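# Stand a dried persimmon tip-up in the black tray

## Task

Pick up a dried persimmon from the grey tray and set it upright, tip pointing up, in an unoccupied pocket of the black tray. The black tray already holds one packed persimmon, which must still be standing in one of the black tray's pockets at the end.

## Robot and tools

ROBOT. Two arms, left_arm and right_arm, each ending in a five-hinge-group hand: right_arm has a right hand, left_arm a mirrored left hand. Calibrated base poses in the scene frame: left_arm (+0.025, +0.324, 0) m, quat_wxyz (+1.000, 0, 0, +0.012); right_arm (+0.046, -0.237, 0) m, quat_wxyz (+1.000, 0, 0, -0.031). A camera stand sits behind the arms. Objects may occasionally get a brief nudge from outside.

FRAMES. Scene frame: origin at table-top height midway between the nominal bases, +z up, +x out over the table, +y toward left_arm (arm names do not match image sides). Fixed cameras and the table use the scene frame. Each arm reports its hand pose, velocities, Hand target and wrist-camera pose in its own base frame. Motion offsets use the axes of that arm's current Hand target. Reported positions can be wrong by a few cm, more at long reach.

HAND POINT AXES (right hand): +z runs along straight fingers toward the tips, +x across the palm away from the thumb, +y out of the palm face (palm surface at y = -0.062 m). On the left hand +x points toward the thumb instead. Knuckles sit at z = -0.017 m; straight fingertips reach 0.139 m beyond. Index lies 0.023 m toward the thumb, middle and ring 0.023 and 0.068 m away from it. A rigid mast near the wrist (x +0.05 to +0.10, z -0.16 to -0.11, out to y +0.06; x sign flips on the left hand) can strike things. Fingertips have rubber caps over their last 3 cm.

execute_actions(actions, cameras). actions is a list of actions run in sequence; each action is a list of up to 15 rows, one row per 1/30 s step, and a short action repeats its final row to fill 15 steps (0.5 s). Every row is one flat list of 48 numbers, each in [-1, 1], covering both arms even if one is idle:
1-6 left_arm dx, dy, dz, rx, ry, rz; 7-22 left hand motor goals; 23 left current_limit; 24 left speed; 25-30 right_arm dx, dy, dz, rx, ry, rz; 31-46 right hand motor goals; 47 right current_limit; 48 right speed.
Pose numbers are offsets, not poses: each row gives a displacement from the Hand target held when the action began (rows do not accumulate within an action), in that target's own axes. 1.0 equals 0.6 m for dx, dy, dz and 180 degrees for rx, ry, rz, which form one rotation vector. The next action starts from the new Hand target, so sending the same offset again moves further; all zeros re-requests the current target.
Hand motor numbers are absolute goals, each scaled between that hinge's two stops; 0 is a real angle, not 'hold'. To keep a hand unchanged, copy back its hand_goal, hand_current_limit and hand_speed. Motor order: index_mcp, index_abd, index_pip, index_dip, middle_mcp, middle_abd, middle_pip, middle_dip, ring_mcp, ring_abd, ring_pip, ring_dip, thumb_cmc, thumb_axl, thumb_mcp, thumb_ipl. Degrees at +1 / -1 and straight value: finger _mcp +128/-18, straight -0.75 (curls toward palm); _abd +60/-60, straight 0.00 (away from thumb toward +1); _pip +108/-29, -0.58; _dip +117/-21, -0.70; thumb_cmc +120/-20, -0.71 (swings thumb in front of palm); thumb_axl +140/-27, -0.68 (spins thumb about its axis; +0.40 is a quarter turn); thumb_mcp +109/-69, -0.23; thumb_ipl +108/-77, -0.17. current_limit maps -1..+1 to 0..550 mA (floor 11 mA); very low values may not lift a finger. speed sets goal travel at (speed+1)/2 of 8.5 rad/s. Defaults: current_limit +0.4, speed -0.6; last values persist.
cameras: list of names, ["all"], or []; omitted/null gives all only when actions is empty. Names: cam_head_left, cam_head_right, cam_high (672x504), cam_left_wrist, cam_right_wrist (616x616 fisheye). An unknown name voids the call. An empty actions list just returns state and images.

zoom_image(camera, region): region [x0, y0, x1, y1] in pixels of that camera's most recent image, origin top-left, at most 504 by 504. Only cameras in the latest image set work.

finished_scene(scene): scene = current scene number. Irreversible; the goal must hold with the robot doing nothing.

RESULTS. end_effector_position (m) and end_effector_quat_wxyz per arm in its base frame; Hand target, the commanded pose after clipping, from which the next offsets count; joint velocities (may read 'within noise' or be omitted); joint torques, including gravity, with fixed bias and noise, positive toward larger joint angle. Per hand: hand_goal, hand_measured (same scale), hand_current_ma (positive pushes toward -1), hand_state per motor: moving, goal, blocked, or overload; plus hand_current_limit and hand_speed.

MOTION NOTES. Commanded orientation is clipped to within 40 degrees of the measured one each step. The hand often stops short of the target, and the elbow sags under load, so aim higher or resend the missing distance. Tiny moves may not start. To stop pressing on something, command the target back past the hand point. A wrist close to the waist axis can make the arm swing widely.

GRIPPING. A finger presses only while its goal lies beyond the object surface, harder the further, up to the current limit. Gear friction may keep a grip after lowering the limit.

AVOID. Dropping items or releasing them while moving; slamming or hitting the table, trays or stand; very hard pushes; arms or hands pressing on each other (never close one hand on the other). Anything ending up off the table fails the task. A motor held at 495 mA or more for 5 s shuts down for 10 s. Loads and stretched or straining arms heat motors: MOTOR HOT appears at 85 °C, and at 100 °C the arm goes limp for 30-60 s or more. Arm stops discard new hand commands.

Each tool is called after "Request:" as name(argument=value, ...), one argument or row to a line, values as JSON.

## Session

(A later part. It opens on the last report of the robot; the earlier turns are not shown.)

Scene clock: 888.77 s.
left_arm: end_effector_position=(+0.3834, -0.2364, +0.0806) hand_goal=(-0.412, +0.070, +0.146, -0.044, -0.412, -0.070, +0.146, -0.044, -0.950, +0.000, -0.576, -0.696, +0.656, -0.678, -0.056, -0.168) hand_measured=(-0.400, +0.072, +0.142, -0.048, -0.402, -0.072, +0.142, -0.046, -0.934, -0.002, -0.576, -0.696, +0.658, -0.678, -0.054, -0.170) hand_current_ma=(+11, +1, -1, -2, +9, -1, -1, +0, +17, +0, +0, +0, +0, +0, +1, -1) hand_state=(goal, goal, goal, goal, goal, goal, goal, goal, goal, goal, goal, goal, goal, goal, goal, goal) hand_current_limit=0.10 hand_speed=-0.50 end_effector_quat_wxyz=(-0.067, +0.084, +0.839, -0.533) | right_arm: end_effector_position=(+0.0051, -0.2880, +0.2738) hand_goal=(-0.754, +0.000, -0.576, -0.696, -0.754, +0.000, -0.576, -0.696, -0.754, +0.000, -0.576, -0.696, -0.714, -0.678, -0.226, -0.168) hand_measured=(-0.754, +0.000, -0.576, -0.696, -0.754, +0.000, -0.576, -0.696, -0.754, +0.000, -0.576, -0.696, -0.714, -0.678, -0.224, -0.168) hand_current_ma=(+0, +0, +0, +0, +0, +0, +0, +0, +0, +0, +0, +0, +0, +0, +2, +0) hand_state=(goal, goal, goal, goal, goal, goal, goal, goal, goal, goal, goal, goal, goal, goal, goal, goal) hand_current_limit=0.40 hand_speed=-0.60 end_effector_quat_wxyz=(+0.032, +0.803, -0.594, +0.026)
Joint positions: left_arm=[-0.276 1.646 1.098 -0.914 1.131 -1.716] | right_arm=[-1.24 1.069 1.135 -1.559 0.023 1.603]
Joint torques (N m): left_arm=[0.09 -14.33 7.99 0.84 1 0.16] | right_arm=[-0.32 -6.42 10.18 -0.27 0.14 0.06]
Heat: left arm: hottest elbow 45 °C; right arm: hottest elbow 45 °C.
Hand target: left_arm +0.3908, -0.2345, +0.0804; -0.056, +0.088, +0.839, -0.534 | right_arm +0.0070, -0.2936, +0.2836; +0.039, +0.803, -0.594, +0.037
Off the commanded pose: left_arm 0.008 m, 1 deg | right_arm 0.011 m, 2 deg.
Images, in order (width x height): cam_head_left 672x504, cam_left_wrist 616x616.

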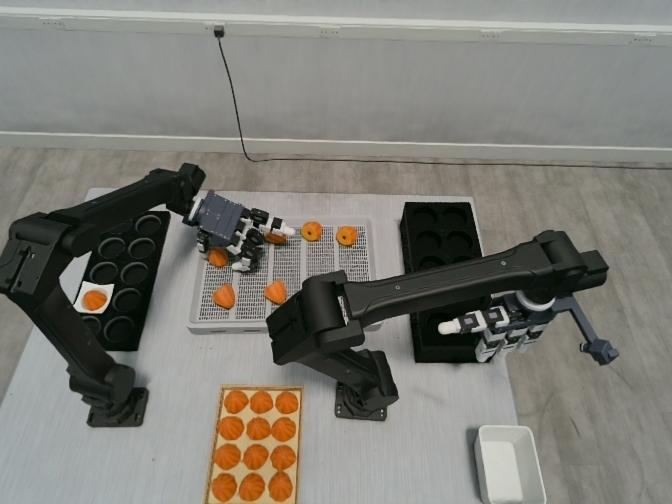

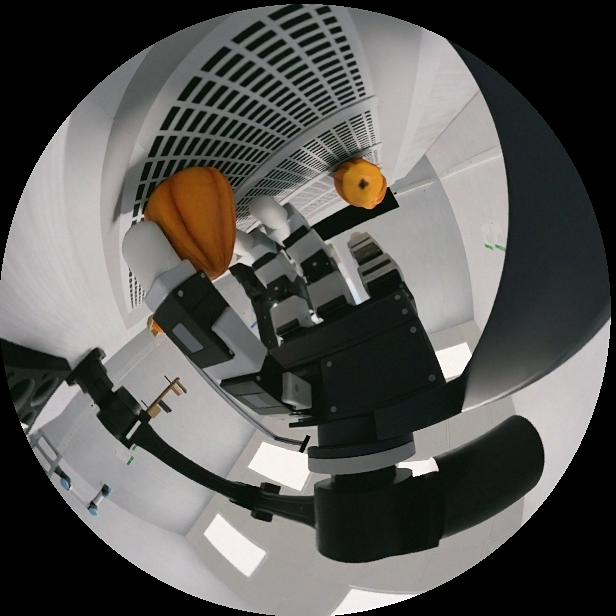

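Request:
execute_actions(
  actions=[
    [[0,-0.0102,0.0217,0,0,0,-0.411,0.07,0.146,-0.043,-0.411,-0.07,0.146,-0.043,-0.95,0,-0.576,-0.696,0.657,-0.678,-0.056,-0.168,0.1,-0.5,0,0,0,0,0,0,-0.754,0,-0.576,-0.696,-0.754,0,-0.576,-0.696,-0.754,0,-0.576,-0.696,-0.714,-0.678,-0.226,-0.168,0.4,-0.6]],
    [[0,0.0121,0.0056,0,0,0,-0.38,0.07,0.13,-0.043,-0.38,-0.07,0.13,-0.043,-0.95,0,-0.576,-0.696,0.657,-0.678,-0.056,-0.168,0.1,-0.5,0,0,0,0,0,0,-0.754,0,-0.576,-0.696,-0.754,0,-0.576,-0.696,-0.754,0,-0.576,-0.696,-0.714,-0.678,-0.226,-0.168,0.4,-0.6]],
  ],
  cameras=["cam_head_left","cam_left_wrist"],
)

Request:
zoom_image(
  camera="cam_head_left",
  region=[180, 140, 320, 280],
)

Request:
zoom_image(
  camera="cam_left_wrist",
  region=[70, 60, 370, 360],
)

Scene clock: 903.47 s.
left_arm: end_effector_position=(+0.3882, -0.2440, +0.0752) hand_goal=(-0.380, +0.070, +0.130, -0.044, -0.380, -0.070, +0.130, -0.044, -0.950, +0.000, -0.576, -0.696, +0.656, -0.678, -0.056, -0.168) hand_measured=(-0.378, +0.072, +0.132, -0.048, -0.378, -0.072, +0.132, -0.046, -0.934, -0.002, -0.576, -0.696, +0.656, -0.678, -0.058, -0.170) hand_current_ma=(+1, +1, +1, -2, +1, -1, +1, +0, +17, +0, +0, +0, +0, +0, -1, -1) hand_state=(goal, goal, goal, goal, goal, goal, goal, goal, goal, goal, goal, goal, goal, goal, goal, goal) hand_current_limit=0.10 hand_speed=-0.50 end_effector_quat_wxyz=(-0.054, +0.086, +0.839, -0.535) | right_arm: end_effector_position=(+0.0051, -0.2880, +0.2738) hand_goal=(-0.754, +0.000, -0.576, -0.696, -0.754, +0.000, -0.576, -0.696, -0.754, +0.000, -0.576, -0.696, -0.714, -0.678, -0.226, -0.168) hand_measured=(-0.754, +0.000, -0.576, -0.696, -0.754, +0.000, -0.576, -0.696, -0.754, +0.000, -0.576, -0.696, -0.714, -0.678, -0.224, -0.168) hand_current_ma=(+0, +0, +0, +0, +0, +0, +0, +0, +0, +0, +0, +0, +0, +0, +2, +0) hand_state=(goal, goal, goal, goal, goal, goal, goal, goal, goal, goal, goal, goal, goal, goal, goal, goal) hand_current_limit=0.40 hand_speed=-0.60 end_effector_quat_wxyz=(+0.032, +0.803, -0.594, +0.026)
Joint positions: left_arm=[-0.288 1.646 1.08 -0.823 1.128 -1.77] | right_arm=[-1.24 1.069 1.135 -1.559 0.023 1.603]
Joint torques (N m): left_arm=[-1.85 -13.74 7.71 1.02 0.9 -0.02] | right_arm=[-0.38 -6.53 10.11 -0.24 0.14 0.06]
Heat: left arm: hottest elbow 45 °C; right arm: hottest elbow 45 °C.
Hand target: left_arm +0.3878, -0.2487, +0.0724; -0.056, +0.088, +0.839, -0.534 | right_arm +0.0070, -0.2936, +0.2836; +0.039, +0.803, -0.594, +0.037
Off the commanded pose: left_arm 0.006 m, 0 deg | right_arm 0.011 m, 2 deg.
Images, in order (width x height): cam_head_left 672x504, cam_left_wrist 616x616.

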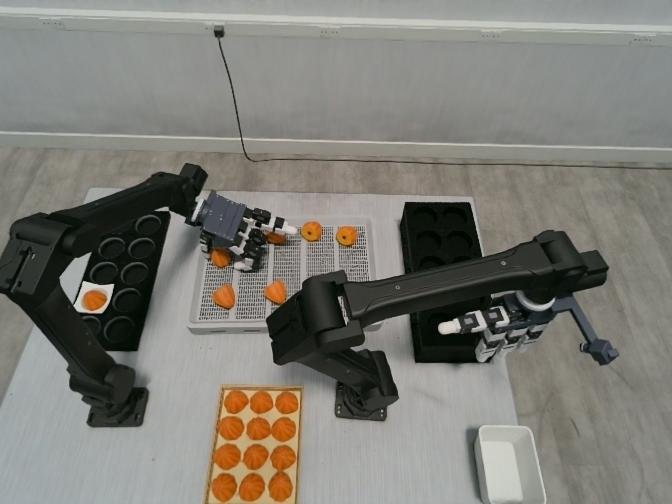

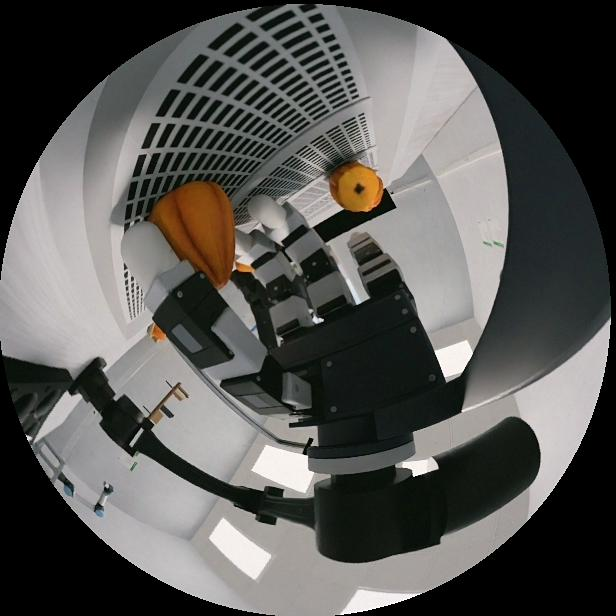

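Scaled by 3.600 from the camera's 672x504 image, which has a finer 960x720 frame.

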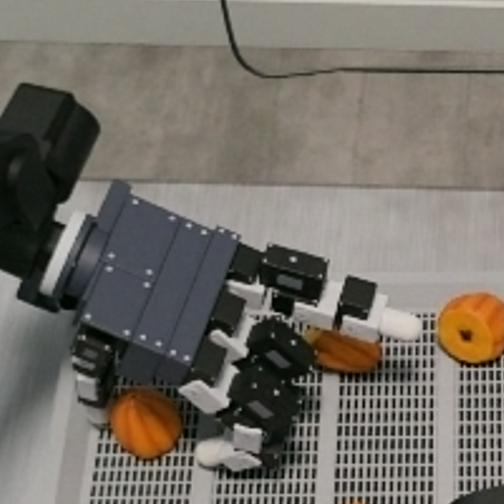

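Scaled by 1.680 from the camera's 616x616 image, which has a finer 880x880 frame.

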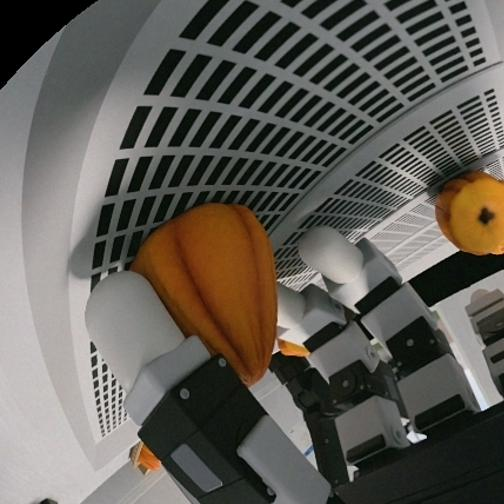

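Request:
execute_actions(
  actions=[
    [[0,0.0045,0.002,0,0,0,-0.28,0.07,0.1,-0.043,-0.28,-0.07,0.1,-0.043,-0.95,0,-0.576,-0.696,0.657,-0.678,0,-0.168,0.1,-0.7,0,0,0,0,0,0,-0.754,0,-0.576,-0.696,-0.754,0,-0.576,-0.696,-0.754,0,-0.576,-0.696,-0.714,-0.678,-0.226,-0.168,0.4,-0.6]],
    [[0,0,0,0,0,0,-0.2,0.07,0.09,-0.043,-0.2,-0.07,0.09,-0.043,-0.95,0,-0.576,-0.696,0.657,-0.678,0.05,-0.168,0.1,-0.8,0,0,0,0,0,0,-0.754,0,-0.576,-0.696,-0.754,0,-0.576,-0.696,-0.754,0,-0.576,-0.696,-0.714,-0.678,-0.226,-0.168,0.4,-0.6]],
    [[0,0,0,0,0,0,-0.15,0.07,0.09,-0.043,-0.15,-0.07,0.09,-0.043,-0.95,0,-0.576,-0.696,0.657,-0.678,0.09,-0.168,0.1,-0.8,0,0,0,0,0,0,-0.754,0,-0.576,-0.696,-0.754,0,-0.576,-0.696,-0.754,0,-0.576,-0.696,-0.714,-0.678,-0.226,-0.168,0.4,-0.6]],
  ],
  cameras=["cam_head_left","cam_left_wrist"],
)

Request:
zoom_image(
  camera="cam_head_left",
  region=[180, 140, 320, 280],
)

Request:
zoom_image(
  camera="cam_left_wrist",
  region=[70, 60, 370, 360],
)

Scene clock: 917.43 s.
left_arm: end_effector_position=(+0.3880, -0.2440, +0.0730) hand_goal=(-0.150, +0.070, +0.090, -0.044, -0.150, -0.070, +0.090, -0.044, -0.950, +0.000, -0.576, -0.696, +0.656, -0.678, +0.090, -0.168) hand_measured=(-0.182, +0.070, +0.082, -0.048, -0.182, -0.068, +0.080, -0.046, -0.934, -0.002, -0.576, -0.696, +0.656, -0.678, +0.034, -0.180) hand_current_ma=(-50, +0, -5, -2, -51, +0, -8, -1, +17, +0, +0, +0, +0, +0, -161, -17) hand_state=(blocked, goal, goal, goal, blocked, goal, goal, goal, goal, goal, goal, goal, goal, goal, blocked, goal) hand_current_limit=0.10 hand_speed=-0.80 end_effector_quat_wxyz=(-0.054, +0.086, +0.839, -0.535) | right_arm: end_effector_position=(+0.0051, -0.2880, +0.2738) hand_goal=(-0.754, +0.000, -0.576, -0.696, -0.754, +0.000, -0.576, -0.696, -0.754, +0.000, -0.576, -0.696, -0.714, -0.678, -0.226, -0.168) hand_measured=(-0.754, +0.000, -0.576, -0.696, -0.754, +0.000, -0.576, -0.696, -0.754, +0.000, -0.576, -0.696, -0.714, -0.678, -0.224, -0.168) hand_current_ma=(+0, +0, +0, +0, +0, +0, +0, +0, +0, +0, +0, +0, +0, +0, +2, +0) hand_state=(goal, goal, goal, goal, goal, goal, goal, goal, goal, goal, goal, goal, goal, goal, goal, goal) hand_current_limit=0.40 hand_speed=-0.60 end_effector_quat_wxyz=(+0.032, +0.803, -0.594, +0.026)
Joint positions: left_arm=[-0.289 1.648 1.076 -0.816 1.128 -1.77] | right_arm=[-1.24 1.069 1.135 -1.559 0.023 1.603]
Joint torques (N m): left_arm=[-1.67 -13.51 7.72 0.98 0.92 0] | right_arm=[-0.32 -6.59 10.17 -0.24 0.14 0.06]
Heat: left arm: hottest elbow 45 °C; right arm: hottest elbow 45 °C.
Hand target: left_arm +0.3878, -0.2485, +0.0694; -0.056, +0.088, +0.839, -0.534 | right_arm +0.0070, -0.2936, +0.2836; +0.039, +0.803, -0.594, +0.037
Off the commanded pose: left_arm 0.006 m, 0 deg | right_arm 0.011 m, 2 deg.
Images, in order (width x height): cam_head_left 672x504, cam_left_wrist 616x616.

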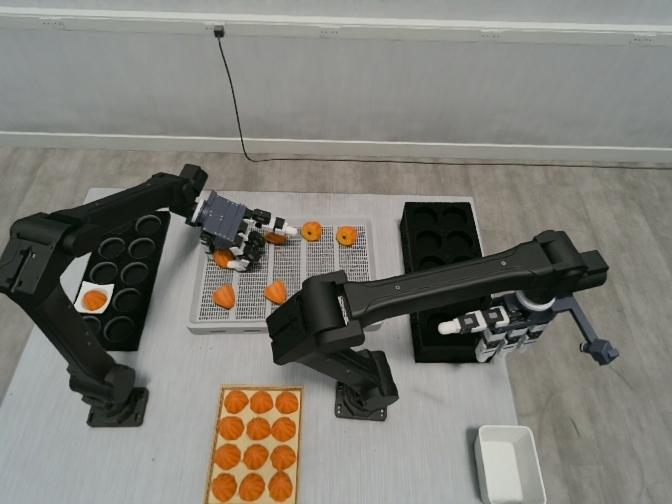

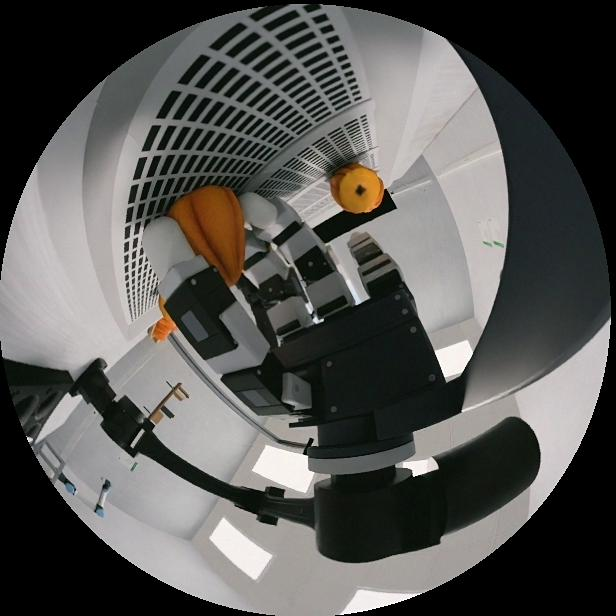

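Scaled by 3.600 from the camera's 672x504 image, which has a finer 960x720 frame.

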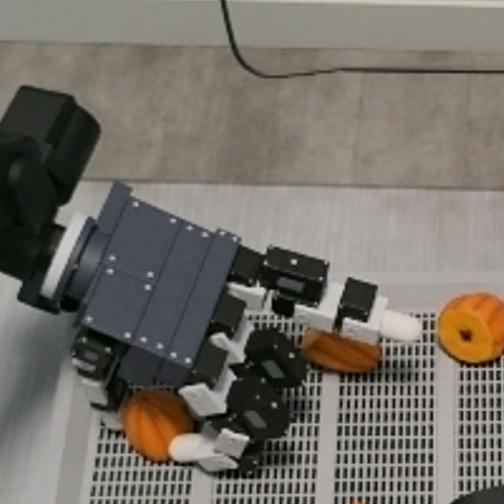

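Scaled by 1.680 from the camera's 616x616 image, which has a finer 880x880 frame.

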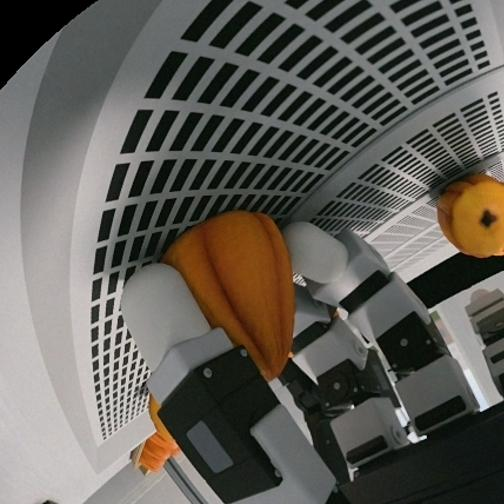

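Request:
execute_actions(
  actions=[
    [[0,0,0,0,0,0,-0.08,0.07,0.1,-0.03,-0.08,-0.07,0.1,-0.03,-0.95,0,-0.576,-0.696,0.657,-0.678,0.12,-0.15,0.1,-0.8,0,0,0,0,0,0,-0.754,0,-0.576,-0.696,-0.754,0,-0.576,-0.696,-0.754,0,-0.576,-0.696,-0.714,-0.678,-0.226,-0.168,0.4,-0.6]],
    [[0,-0.03,-0.014,0,0,0,-0.08,0.07,0.1,-0.03,-0.08,-0.07,0.1,-0.03,-0.95,0,-0.576,-0.696,0.657,-0.678,0.12,-0.15,0.1,-0.8,0,0,0,0,0,0,-0.754,0,-0.576,-0.696,-0.754,0,-0.576,-0.696,-0.754,0,-0.576,-0.696,-0.714,-0.678,-0.226,-0.168,0.4,-0.6]],
    [[0,-0.03,-0.014,0,0,0,-0.08,0.07,0.1,-0.03,-0.08,-0.07,0.1,-0.03,-0.95,0,-0.576,-0.696,0.657,-0.678,0.12,-0.15,0.1,-0.8,0,0,0,0,0,0,-0.754,0,-0.576,-0.696,-0.754,0,-0.576,-0.696,-0.754,0,-0.576,-0.696,-0.714,-0.678,-0.226,-0.168,0.4,-0.6]],
  ],
  cameras=["cam_head_left","cam_left_wrist"],
)

Request:
zoom_image(
  camera="cam_head_left",
  region=[180, 140, 320, 280],
)

Request:
zoom_image(
  camera="cam_left_wrist",
  region=[70, 60, 370, 360],
)

Scene clock: 931.47 s.
left_arm: end_effector_position=(+0.3724, -0.2395, +0.0867) hand_goal=(-0.080, +0.070, +0.100, -0.030, -0.080, -0.070, +0.100, -0.030, -0.950, +0.000, -0.576, -0.696, +0.656, -0.678, +0.120, -0.150) hand_measured=(-0.120, +0.062, +0.082, -0.040, -0.116, -0.058, +0.080, -0.036, -0.934, -0.002, -0.576, -0.696, +0.650, -0.678, +0.042, -0.180) hand_current_ma=(-71, -5, -19, -8, -59, +8, -23, -4, +17, +0, +0, +0, -3, +0, -259, -63) hand_state=(blocked, goal, goal, goal, blocked, goal, blocked, goal, goal, goal, goal, goal, goal, goal, blocked, blocked) hand_current_limit=0.10 hand_speed=-0.80 end_effector_quat_wxyz=(-0.073, +0.074, +0.841, -0.531) | right_arm: end_effector_position=(+0.0051, -0.2880, +0.2738) hand_goal=(-0.754, +0.000, -0.576, -0.696, -0.754, +0.000, -0.576, -0.696, -0.754, +0.000, -0.576, -0.696, -0.714, -0.678, -0.226, -0.168) hand_measured=(-0.754, +0.000, -0.576, -0.696, -0.754, +0.000, -0.576, -0.696, -0.754, +0.000, -0.576, -0.696, -0.714, -0.678, -0.224, -0.168) hand_current_ma=(+0, +0, +0, +0, +0, +0, +0, +0, +0, +0, +0, +0, +0, +0, +2, +0) hand_state=(goal, goal, goal, goal, goal, goal, goal, goal, goal, goal, goal, goal, goal, goal, goal, goal) hand_current_limit=0.40 hand_speed=-0.60 end_effector_quat_wxyz=(+0.032, +0.803, -0.594, +0.026)
Joint positions: left_arm=[-0.289 1.615 1.076 -0.895 1.127 -1.771] | right_arm=[-1.24 1.069 1.135 -1.559 0.023 1.603]
Joint torques (N m): left_arm=[-1.55 -14.86 11.51 0.05 0.96 -0.03] | right_arm=[-0.38 -6.59 10.26 -0.35 0.13 0.06]
Heat: left arm: hottest elbow 45 °C; right arm: hottest elbow 46 °C.
Hand target: left_arm +0.3878, -0.2486, +0.1093; -0.056, +0.088, +0.839, -0.534 | right_arm +0.0070, -0.2936, +0.2836; +0.039, +0.803, -0.594, +0.037
Off the commanded pose: left_arm 0.029 m, 3 deg | right_arm 0.011 m, 2 deg.
Images, in order (width x height): cam_head_left 672x504, cam_left_wrist 616x616.

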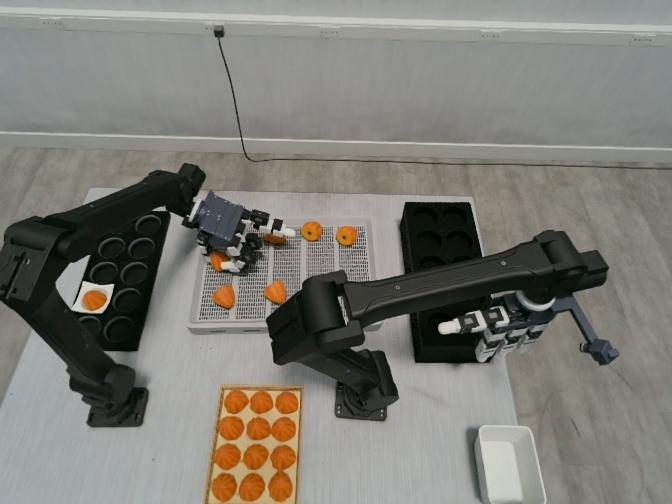

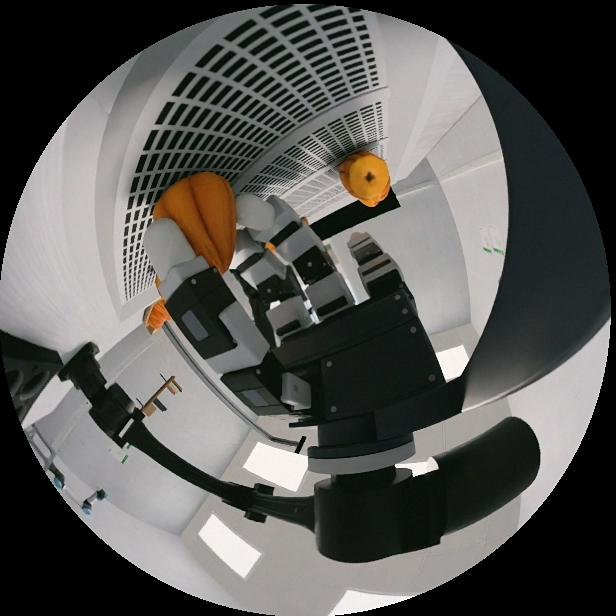

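Scaled by 3.600 from the camera's 672x504 image, which has a finer 960x720 frame.

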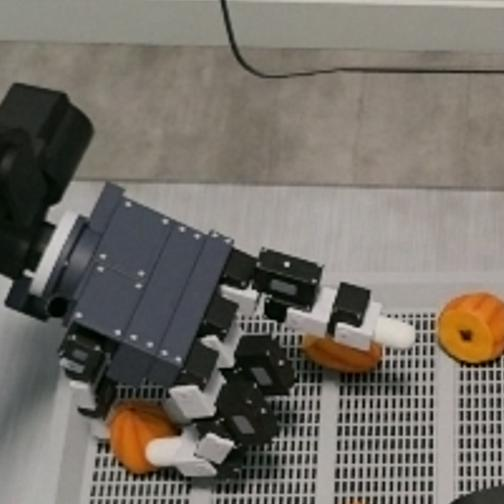

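Scaled by 1.680 from the camera's 616x616 image, which has a finer 880x880 frame.

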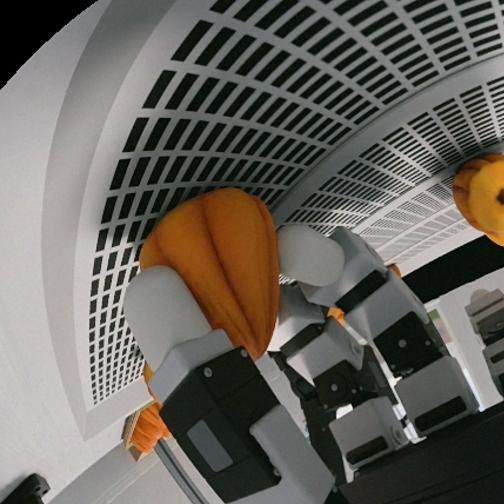

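Request:
execute_actions(
  actions=[
    [[0,0,0,0,0,0,-0.25,0.07,0.1,-0.03,-0.25,-0.07,0.1,-0.03,-0.95,0,-0.576,-0.696,0.657,-0.678,0.0,-0.168,0.1,-0.7,0,0,0,0,0,0,-0.754,0,-0.576,-0.696,-0.754,0,-0.576,-0.696,-0.754,0,-0.576,-0.696,-0.714,-0.678,-0.226,-0.168,0.4,-0.6]],
    [[0.0213,0.0575,0.0225,0,0,0,-0.25,0.07,0.1,-0.03,-0.25,-0.07,0.1,-0.03,-0.95,0,-0.576,-0.696,0.657,-0.678,0.0,-0.168,0.1,-0.8,0,0,0,0,0,0,-0.754,0,-0.576,-0.696,-0.754,0,-0.576,-0.696,-0.754,0,-0.576,-0.696,-0.714,-0.678,-0.226,-0.168,0.4,-0.6]],
    [[0,0,0,0,0,0,-0.18,0.07,0.1,-0.03,-0.18,-0.07,0.1,-0.03,-0.95,0,-0.576,-0.696,0.657,-0.678,0.05,-0.168,0.1,-0.8,0,0,0,0,0,0,-0.754,0,-0.576,-0.696,-0.754,0,-0.576,-0.696,-0.754,0,-0.576,-0.696,-0.714,-0.678,-0.226,-0.168,0.4,-0.6]],
  ],
  cameras=["cam_head_left","cam_left_wrist"],
)

Request:
zoom_image(
  camera="cam_head_left",
  region=[180, 140, 320, 280],
)

Request:
zoom_image(
  camera="cam_left_wrist",
  region=[70, 60, 370, 360],
)

Scene clock: 967.30 s.
left_arm: end_effector_position=(+0.3741, -0.2400, +0.0747) hand_goal=(-0.180, +0.070, +0.100, -0.030, -0.180, -0.070, +0.100, -0.030, -0.950, +0.000, -0.576, -0.696, +0.656, -0.678, +0.050, -0.168) hand_measured=(-0.200, +0.068, +0.094, -0.034, -0.188, -0.066, +0.096, -0.032, -0.934, -0.002, -0.576, -0.696, +0.654, -0.678, +0.024, -0.172) hand_current_ma=(-23, -1, -3, -2, -7, +1, -2, -1, +17, +0, +0, +0, +0, +0, -47, -3) hand_state=(goal, goal, goal, goal, goal, goal, goal, goal, goal, goal, goal, goal, goal, goal, blocked, goal) hand_current_limit=0.10 hand_speed=-0.80 end_effector_quat_wxyz=(-0.057, +0.084, +0.839, -0.534) | right_arm: end_effector_position=(+0.0051, -0.2880, +0.2738) hand_goal=(-0.754, +0.000, -0.576, -0.696, -0.754, +0.000, -0.576, -0.696, -0.754, +0.000, -0.576, -0.696, -0.714, -0.678, -0.226, -0.168) hand_measured=(-0.754, +0.000, -0.576, -0.696, -0.754, +0.000, -0.576, -0.696, -0.754, +0.000, -0.576, -0.696, -0.714, -0.678, -0.224, -0.168) hand_current_ma=(+0, +0, +0, +0, +0, +0, +0, +0, +0, +0, +0, +0, +0, +0, +2, +0) hand_state=(goal, goal, goal, goal, goal, goal, goal, goal, goal, goal, goal, goal, goal, goal, goal, goal) hand_current_limit=0.40 hand_speed=-0.60 end_effector_quat_wxyz=(+0.032, +0.803, -0.594, +0.026)
Joint positions: left_arm=[-0.289 1.616 1.041 -0.82 1.127 -1.772] | right_arm=[-1.24 1.069 1.135 -1.559 0.023 1.603]
Joint torques (N m): left_arm=[-1.73 -13.04 7.83 0.91 0.96 0.06] | right_arm=[-0.32 -6.36 10.21 -0.24 0.13 0.06]
Heat: left arm: hottest elbow 51 °C; right arm: hottest elbow 46 °C.
Hand target: left_arm +0.3759, -0.2437, +0.0725; -0.056, +0.088, +0.839, -0.534 | right_arm +0.0070, -0.2936, +0.2836; +0.039, +0.803, -0.594, +0.037
Off the commanded pose: left_arm 0.005 m, 1 deg | right_arm 0.011 m, 2 deg.
Images, in order (width x height): cam_head_left 672x504, cam_left_wrist 616x616.

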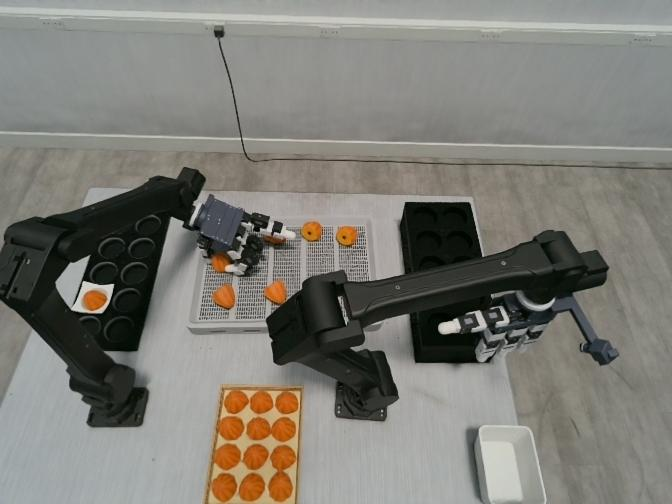

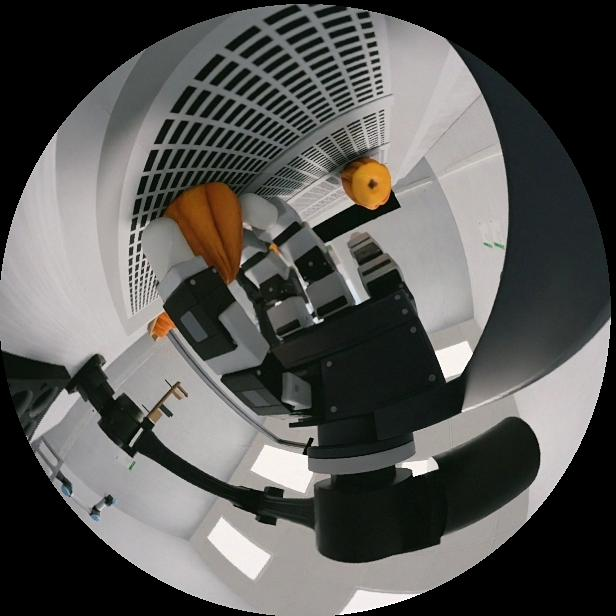

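Scaled by 3.600 from the camera's 672x504 image, which has a finer 960x720 frame.

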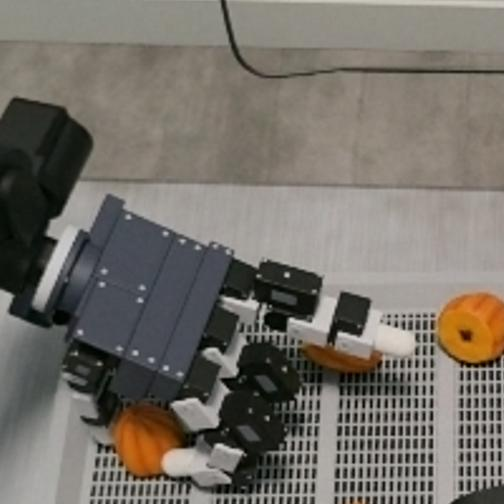

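Scaled by 1.680 from the camera's 616x616 image, which has a finer 880x880 frame.

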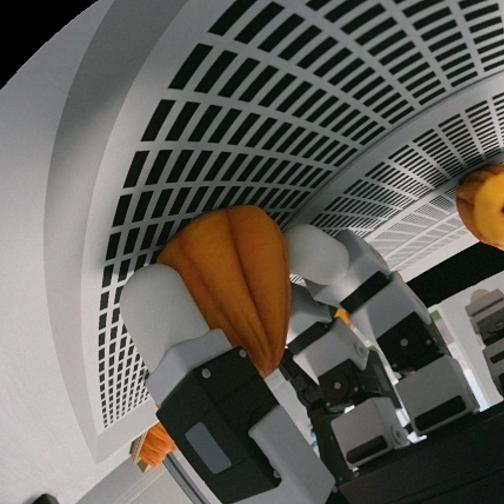

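Request:
execute_actions(
  actions=[
    [[0,0.009,0.0042,0,0,0,-0.2,0.07,0.1,-0.03,-0.2,-0.07,0.1,-0.03,-0.95,0,-0.576,-0.696,0.657,-0.678,0.02,-0.168,0.1,-0.7,0,0,0,0,0,0,-0.754,0,-0.576,-0.696,-0.754,0,-0.576,-0.696,-0.754,0,-0.576,-0.696,-0.714,-0.678,-0.226,-0.168,0.4,-0.6]],
    [[0,0,0,0,0,0,-0.12,0.07,0.1,-0.03,-0.12,-0.07,0.1,-0.03,-0.95,0,-0.576,-0.696,0.657,-0.678,0.08,-0.15,0.1,-0.8,0,0,0,0,0,0,-0.754,0,-0.576,-0.696,-0.754,0,-0.576,-0.696,-0.754,0,-0.576,-0.696,-0.714,-0.678,-0.226,-0.168,0.4,-0.6]],
    [[0,0,0,0,0,0,-0.07,0.07,0.1,-0.03,-0.07,-0.07,0.1,-0.03,-0.95,0,-0.576,-0.696,0.657,-0.678,0.12,-0.15,0.1,-0.8,0,0,0,0,0,0,-0.754,0,-0.576,-0.696,-0.754,0,-0.576,-0.696,-0.754,0,-0.576,-0.696,-0.714,-0.678,-0.226,-0.168,0.4,-0.6]],
  ],
  cameras=["cam_head_left","cam_left_wrist"],
)

Request:
zoom_image(
  camera="cam_left_wrist",
  region=[70, 60, 370, 360],
)

Scene clock: 983.17 s.
left_arm: end_effector_position=(+0.3760, -0.2405, +0.0716) hand_goal=(-0.070, +0.070, +0.100, -0.030, -0.070, -0.070, +0.100, -0.030, -0.950, +0.000, -0.576, -0.696, +0.656, -0.678, +0.120, -0.150) hand_measured=(-0.142, +0.064, +0.084, -0.034, -0.110, -0.064, +0.092, -0.032, -0.934, -0.002, -0.576, -0.696, +0.654, -0.678, +0.020, -0.166) hand_current_ma=(-174, -3, -16, -2, -71, +3, -5, -1, +17, +0, +0, +0, +0, +0, -303, -25) hand_state=(blocked, goal, goal, goal, blocked, goal, goal, goal, goal, goal, goal, goal, goal, goal, blocked, goal) hand_current_limit=0.10 hand_speed=-0.80 end_effector_quat_wxyz=(-0.054, +0.086, +0.839, -0.535) | right_arm: end_effector_position=(+0.0051, -0.2880, +0.2738) hand_goal=(-0.754, +0.000, -0.576, -0.696, -0.754, +0.000, -0.576, -0.696, -0.754, +0.000, -0.576, -0.696, -0.714, -0.678, -0.226, -0.168) hand_measured=(-0.754, +0.000, -0.576, -0.696, -0.754, +0.000, -0.576, -0.696, -0.754, +0.000, -0.576, -0.696, -0.714, -0.678, -0.224, -0.168) hand_current_ma=(+0, +0, +0, +0, +0, +0, +0, +0, +0, +0, +0, +0, +0, +0, +2, +0) hand_state=(goal, goal, goal, goal, goal, goal, goal, goal, goal, goal, goal, goal, goal, goal, goal, goal) hand_current_limit=0.40 hand_speed=-0.60 end_effector_quat_wxyz=(+0.032, +0.803, -0.594, +0.026)
Joint positions: left_arm=[-0.289 1.621 1.037 -0.803 1.127 -1.772] | right_arm=[-1.24 1.069 1.135 -1.559 0.023 1.603]
Joint torques (N m): left_arm=[-1.44 -12.57 7.53 0.98 0.95 0.06] | right_arm=[-0.38 -6.36 10.14 -0.28 0.13 0.07]
Heat: left arm: hottest elbow 48 °C; right arm: hottest elbow 46 °C.
Hand target: left_arm +0.3759, -0.2437, +0.0664; -0.056, +0.088, +0.839, -0.534 | right_arm +0.0070, -0.2936, +0.2836; +0.039, +0.803, -0.594, +0.037
Off the commanded pose: left_arm 0.006 m, 0 deg | right_arm 0.011 m, 2 deg.
Images, in order (width x height): cam_head_left 672x504, cam_left_wrist 616x616.

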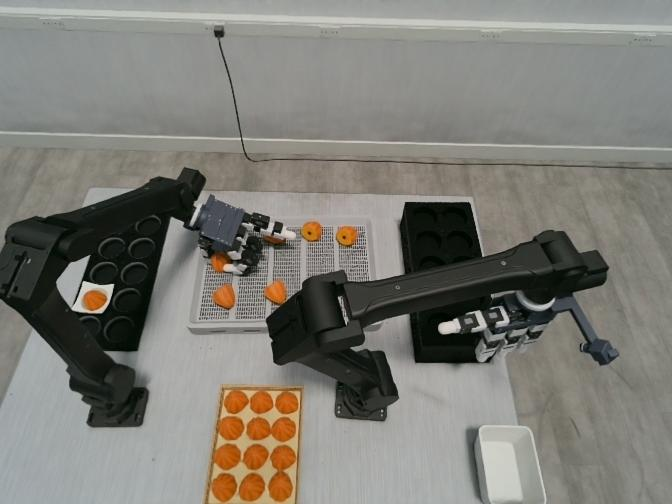

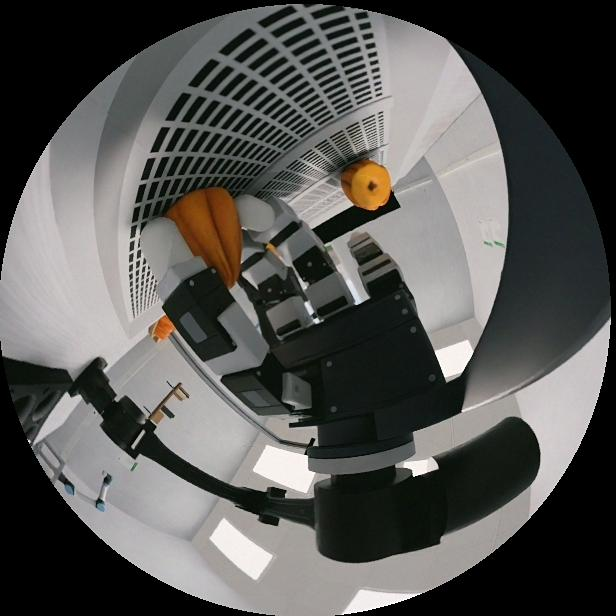

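Scaled by 1.680 from the camera's 616x616 image, which has a finer 880x880 frame.

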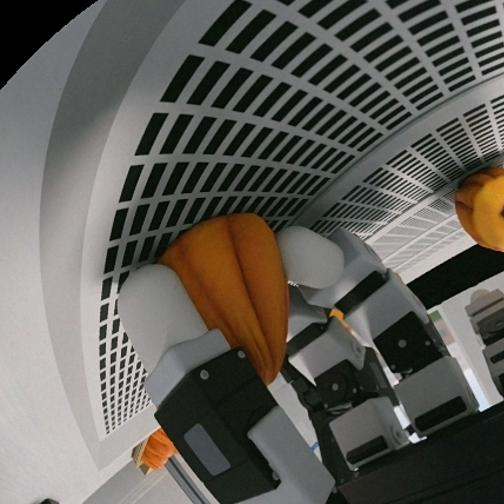

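Request:
execute_actions(
  actions=[
    [[-0.0195,-0.0285,-0.0178,0,0,0,-0.05,0.07,0.1,-0.03,-0.05,-0.07,0.1,-0.03,-0.95,0,-0.576,-0.696,0.657,-0.678,0.12,-0.15,0.15,-0.8,0,0,0,0,0,0,-0.754,0,-0.576,-0.696,-0.754,0,-0.576,-0.696,-0.754,0,-0.576,-0.696,-0.714,-0.678,-0.226,-0.168,0.4,-0.6]],
    [[0,-0.03,-0.014,0,0,0,-0.05,0.07,0.1,-0.03,-0.05,-0.07,0.1,-0.03,-0.95,0,-0.576,-0.696,0.657,-0.678,0.12,-0.15,0.15,-0.8,0,0,0,0,0,0,-0.754,0,-0.576,-0.696,-0.754,0,-0.576,-0.696,-0.754,0,-0.576,-0.696,-0.714,-0.678,-0.226,-0.168,0.4,-0.6]],
  ],
  cameras=["cam_head_left","cam_left_wrist"],
)

Request:
zoom_image(
  camera="cam_left_wrist",
  region=[70, 60, 370, 360],
)

Scene clock: 994.77 s.
left_arm: end_effector_position=(+0.3676, -0.2379, +0.0828) hand_goal=(-0.050, +0.070, +0.100, -0.030, -0.050, -0.070, +0.100, -0.030, -0.950, +0.000, -0.576, -0.696, +0.656, -0.678, +0.120, -0.150) hand_measured=(-0.112, +0.062, +0.078, -0.038, -0.058, -0.062, +0.092, -0.032, -0.934, -0.002, -0.576, -0.696, +0.666, -0.676, +0.032, -0.170) hand_current_ma=(-138, -4, -25, -5, -6, +5, -6, -1, +17, +0, +0, +0, +9, +1, -316, -34) hand_state=(blocked, goal, blocked, goal, goal, goal, goal, goal, goal, goal, goal, goal, goal, goal, blocked, goal) hand_current_limit=0.15 hand_speed=-0.80 end_effector_quat_wxyz=(-0.082, +0.070, +0.842, -0.529) | right_arm: end_effector_position=(+0.0051, -0.2880, +0.2738) hand_goal=(-0.754, +0.000, -0.576, -0.696, -0.754, +0.000, -0.576, -0.696, -0.754, +0.000, -0.576, -0.696, -0.714, -0.678, -0.226, -0.168) hand_measured=(-0.754, +0.000, -0.576, -0.696, -0.754, +0.000, -0.576, -0.696, -0.754, +0.000, -0.576, -0.696, -0.714, -0.678, -0.224, -0.168) hand_current_ma=(+0, +0, +0, +0, +0, +0, +0, +0, +0, +0, +0, +0, +0, +0, +2, +0) hand_state=(goal, goal, goal, goal, goal, goal, goal, goal, goal, goal, goal, goal, goal, goal, goal, goal) hand_current_limit=0.40 hand_speed=-0.60 end_effector_quat_wxyz=(+0.032, +0.803, -0.594, +0.026)
Joint positions: left_arm=[-0.289 1.621 1.071 -0.91 1.127 -1.765] | right_arm=[-1.24 1.069 1.135 -1.559 0.023 1.603]
Joint torques (N m): left_arm=[-0.62 -15.38 11.63 -0.06 1.01 0.11] | right_arm=[-0.32 -6.53 10.17 -0.25 0.12 0.06]
Heat: left arm: hottest elbow 48 °C; right arm: hottest elbow 46 °C.
Hand target: left_arm +0.3878, -0.2437, +0.1062; -0.056, +0.088, +0.839, -0.534 | right_arm +0.0070, -0.2936, +0.2836; +0.039, +0.803, -0.594, +0.037
Off the commanded pose: left_arm 0.031 m, 4 deg | right_arm 0.011 m, 2 deg.
Images, in order (width x height): cam_head_left 672x504, cam_left_wrist 616x616.

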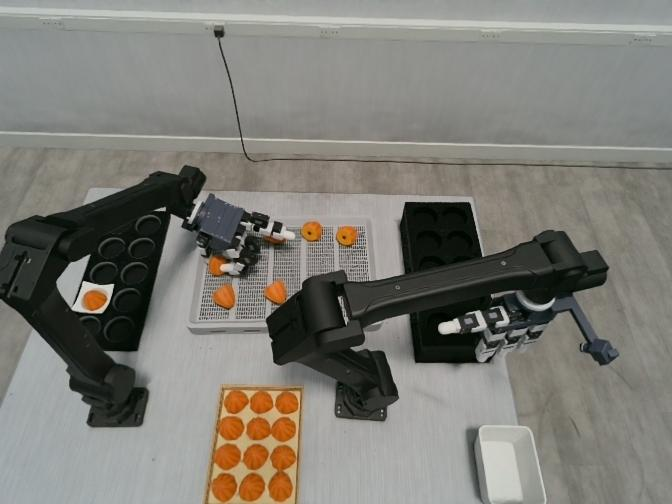

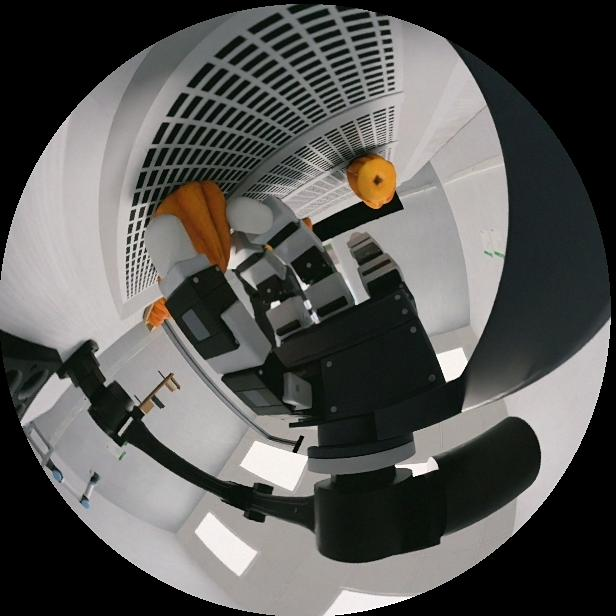

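Scaled by 1.680 from the camera's 616x616 image, which has a finer 880x880 frame.

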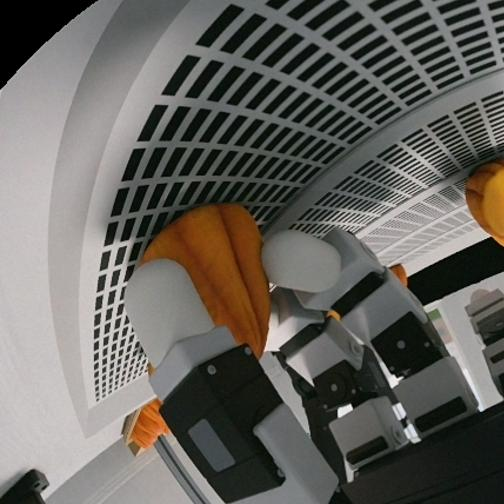

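Request:
zoom_image(
  camera="cam_head_left",
  region=[180, 140, 320, 280],
)

Request:
zoom_image(
  camera="cam_left_wrist",
  region=[110, 140, 310, 340],
)

Scaled by 3.600 from the camera's 672x504 image, which has a finer 960x720 frame.

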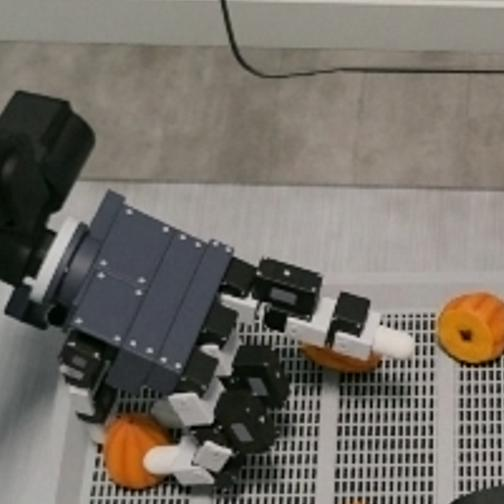

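Scaled by 2.520 from the camera's 616x616 image, which has a finer 880x880 frame.

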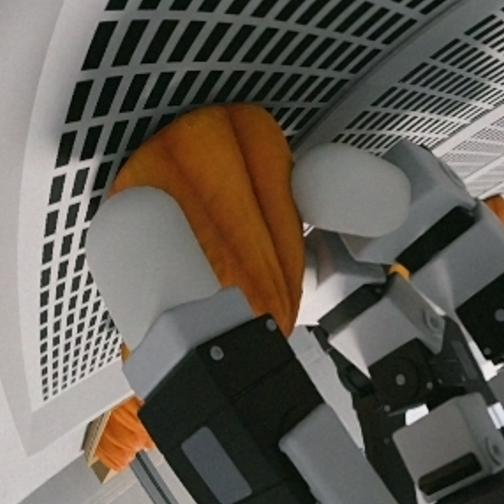

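Request:
execute_actions(
  actions=[
    [[0,0,0,0,0,0,-0.27,0.07,0.1,-0.03,-0.27,-0.07,0.1,-0.03,-0.95,0,-0.576,-0.696,0.657,-0.678,0.0,-0.168,0.1,-0.7,0,0,0,0,0,0,-0.754,0,-0.576,-0.696,-0.754,0,-0.576,-0.696,-0.754,0,-0.576,-0.696,-0.714,-0.678,-0.226,-0.168,0.4,-0.6]],
    [[0.0378,0.0637,0.026,0,0,0,-0.27,0.07,0.1,-0.03,-0.27,-0.07,0.1,-0.03,-0.95,0,-0.576,-0.696,0.657,-0.678,0.0,-0.168,0.1,-0.8,0,0,0,0,0,0,-0.754,0,-0.576,-0.696,-0.754,0,-0.576,-0.696,-0.754,0,-0.576,-0.696,-0.714,-0.678,-0.226,-0.168,0.4,-0.6]],
    [[0,0,0,0,0,0,-0.2,0.07,0.1,-0.03,-0.2,-0.07,0.1,-0.03,-0.95,0,-0.576,-0.696,0.657,-0.678,0.03,-0.168,0.1,-0.8,0,0,0,0,0,0,-0.754,0,-0.576,-0.696,-0.754,0,-0.576,-0.696,-0.754,0,-0.576,-0.696,-0.714,-0.678,-0.226,-0.168,0.4,-0.6]],
  ],
  cameras=["cam_head_left","cam_left_wrist"],
)

Request:
zoom_image(
  camera="cam_head_left",
  region=[180, 160, 320, 300],
)

Request:
zoom_image(
  camera="cam_left_wrist",
  region=[70, 60, 370, 360],
)

Scene clock: 1050.13 s.
left_arm: end_effector_position=(+0.3647, -0.2380, +0.0674) hand_goal=(-0.200, +0.070, +0.100, -0.030, -0.200, -0.070, +0.100, -0.030, -0.950, +0.000, -0.576, -0.696, +0.656, -0.678, +0.030, -0.168) hand_measured=(-0.216, +0.068, +0.096, -0.034, -0.200, -0.070, +0.104, -0.026, -0.934, -0.002, -0.574, -0.696, +0.662, -0.676, +0.016, -0.170) hand_current_ma=(-17, -1, -2, -2, +0, +0, +2, +2, +17, +0, +0, +0, +3, +1, -19, -1) hand_state=(goal, goal, goal, goal, goal, goal, goal, goal, goal, goal, goal, goal, goal, goal, goal, goal) hand_current_limit=0.10 hand_speed=-0.80 end_effector_quat_wxyz=(-0.060, +0.087, +0.837, -0.537) | right_arm: end_effector_position=(+0.0051, -0.2880, +0.2738) hand_goal=(-0.754, +0.000, -0.576, -0.696, -0.754, +0.000, -0.576, -0.696, -0.754, +0.000, -0.576, -0.696, -0.714, -0.678, -0.226, -0.168) hand_measured=(-0.754, +0.000, -0.576, -0.696, -0.754, +0.000, -0.576, -0.696, -0.754, +0.000, -0.576, -0.696, -0.714, -0.678, -0.224, -0.168) hand_current_ma=(+0, +0, +0, +0, +0, +0, +0, +0, +0, +0, +0, +0, +0, +0, +2, +0) hand_state=(goal, goal, goal, goal, goal, goal, goal, goal, goal, goal, goal, goal, goal, goal, goal, goal) hand_current_limit=0.40 hand_speed=-0.60 end_effector_quat_wxyz=(+0.032, +0.803, -0.594, +0.026)
Joint positions: left_arm=[-0.289 1.611 1.01 -0.811 1.135 -1.753] | right_arm=[-1.24 1.069 1.135 -1.559 0.023 1.603]
Joint torques (N m): left_arm=[-0.73 -13.51 7.04 0.94 0.73 0.06] | right_arm=[-0.44 -6.48 10.19 -0.21 0.14 0.07]
Heat: left arm: hottest elbow 54 °C; right arm: hottest elbow 46 °C.
Hand target: left_arm +0.3660, -0.2370, +0.0650; -0.056, +0.088, +0.839, -0.534 | right_arm +0.0070, -0.2936, +0.2836; +0.039, +0.803, -0.594, +0.037
Off the commanded pose: left_arm 0.003 m, 1 deg | right_arm 0.011 m, 2 deg.
Images, in order (width x height): cam_head_left 672x504, cam_left_wrist 616x616.

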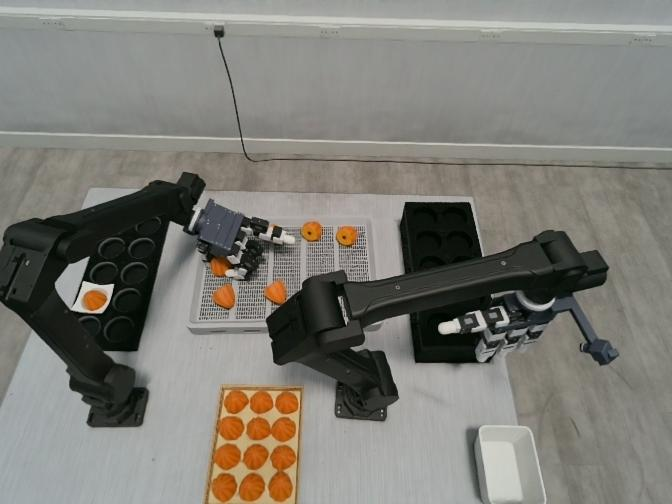

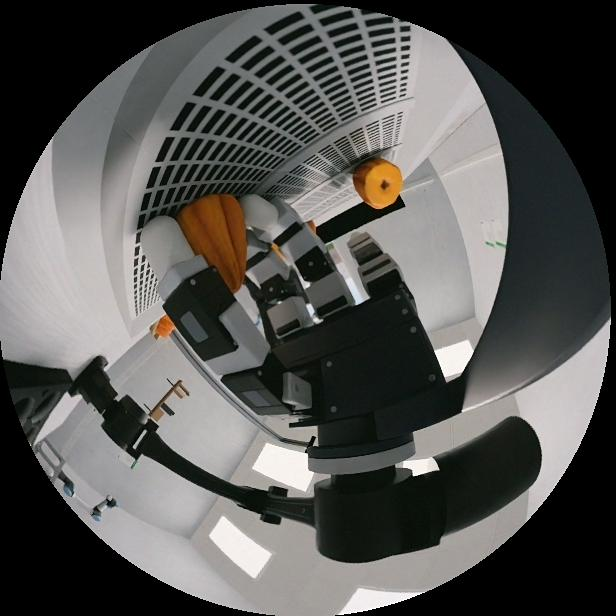

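Scaled by 3.600 from the camera's 672x504 image, which has a finer 960x720 frame.

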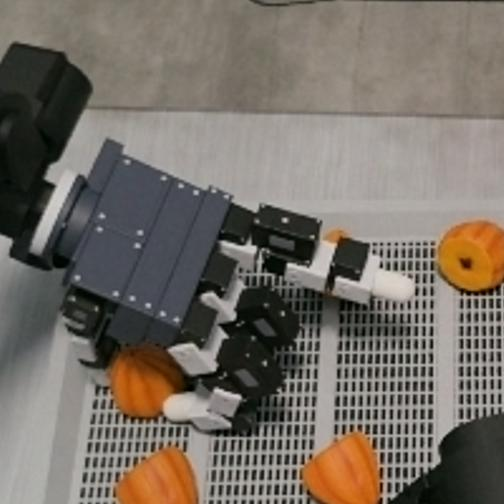

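Scaled by 1.680 from the camera's 616x616 image, which has a finer 880x880 frame.

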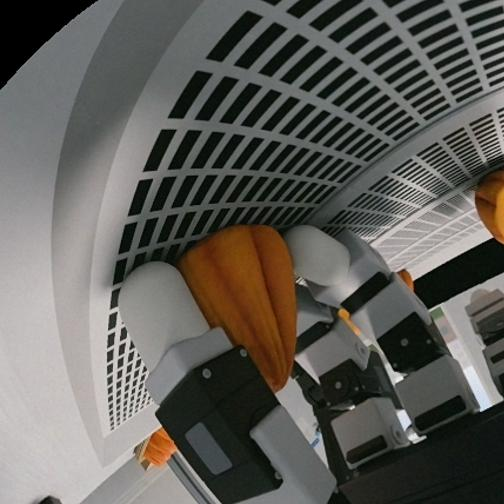

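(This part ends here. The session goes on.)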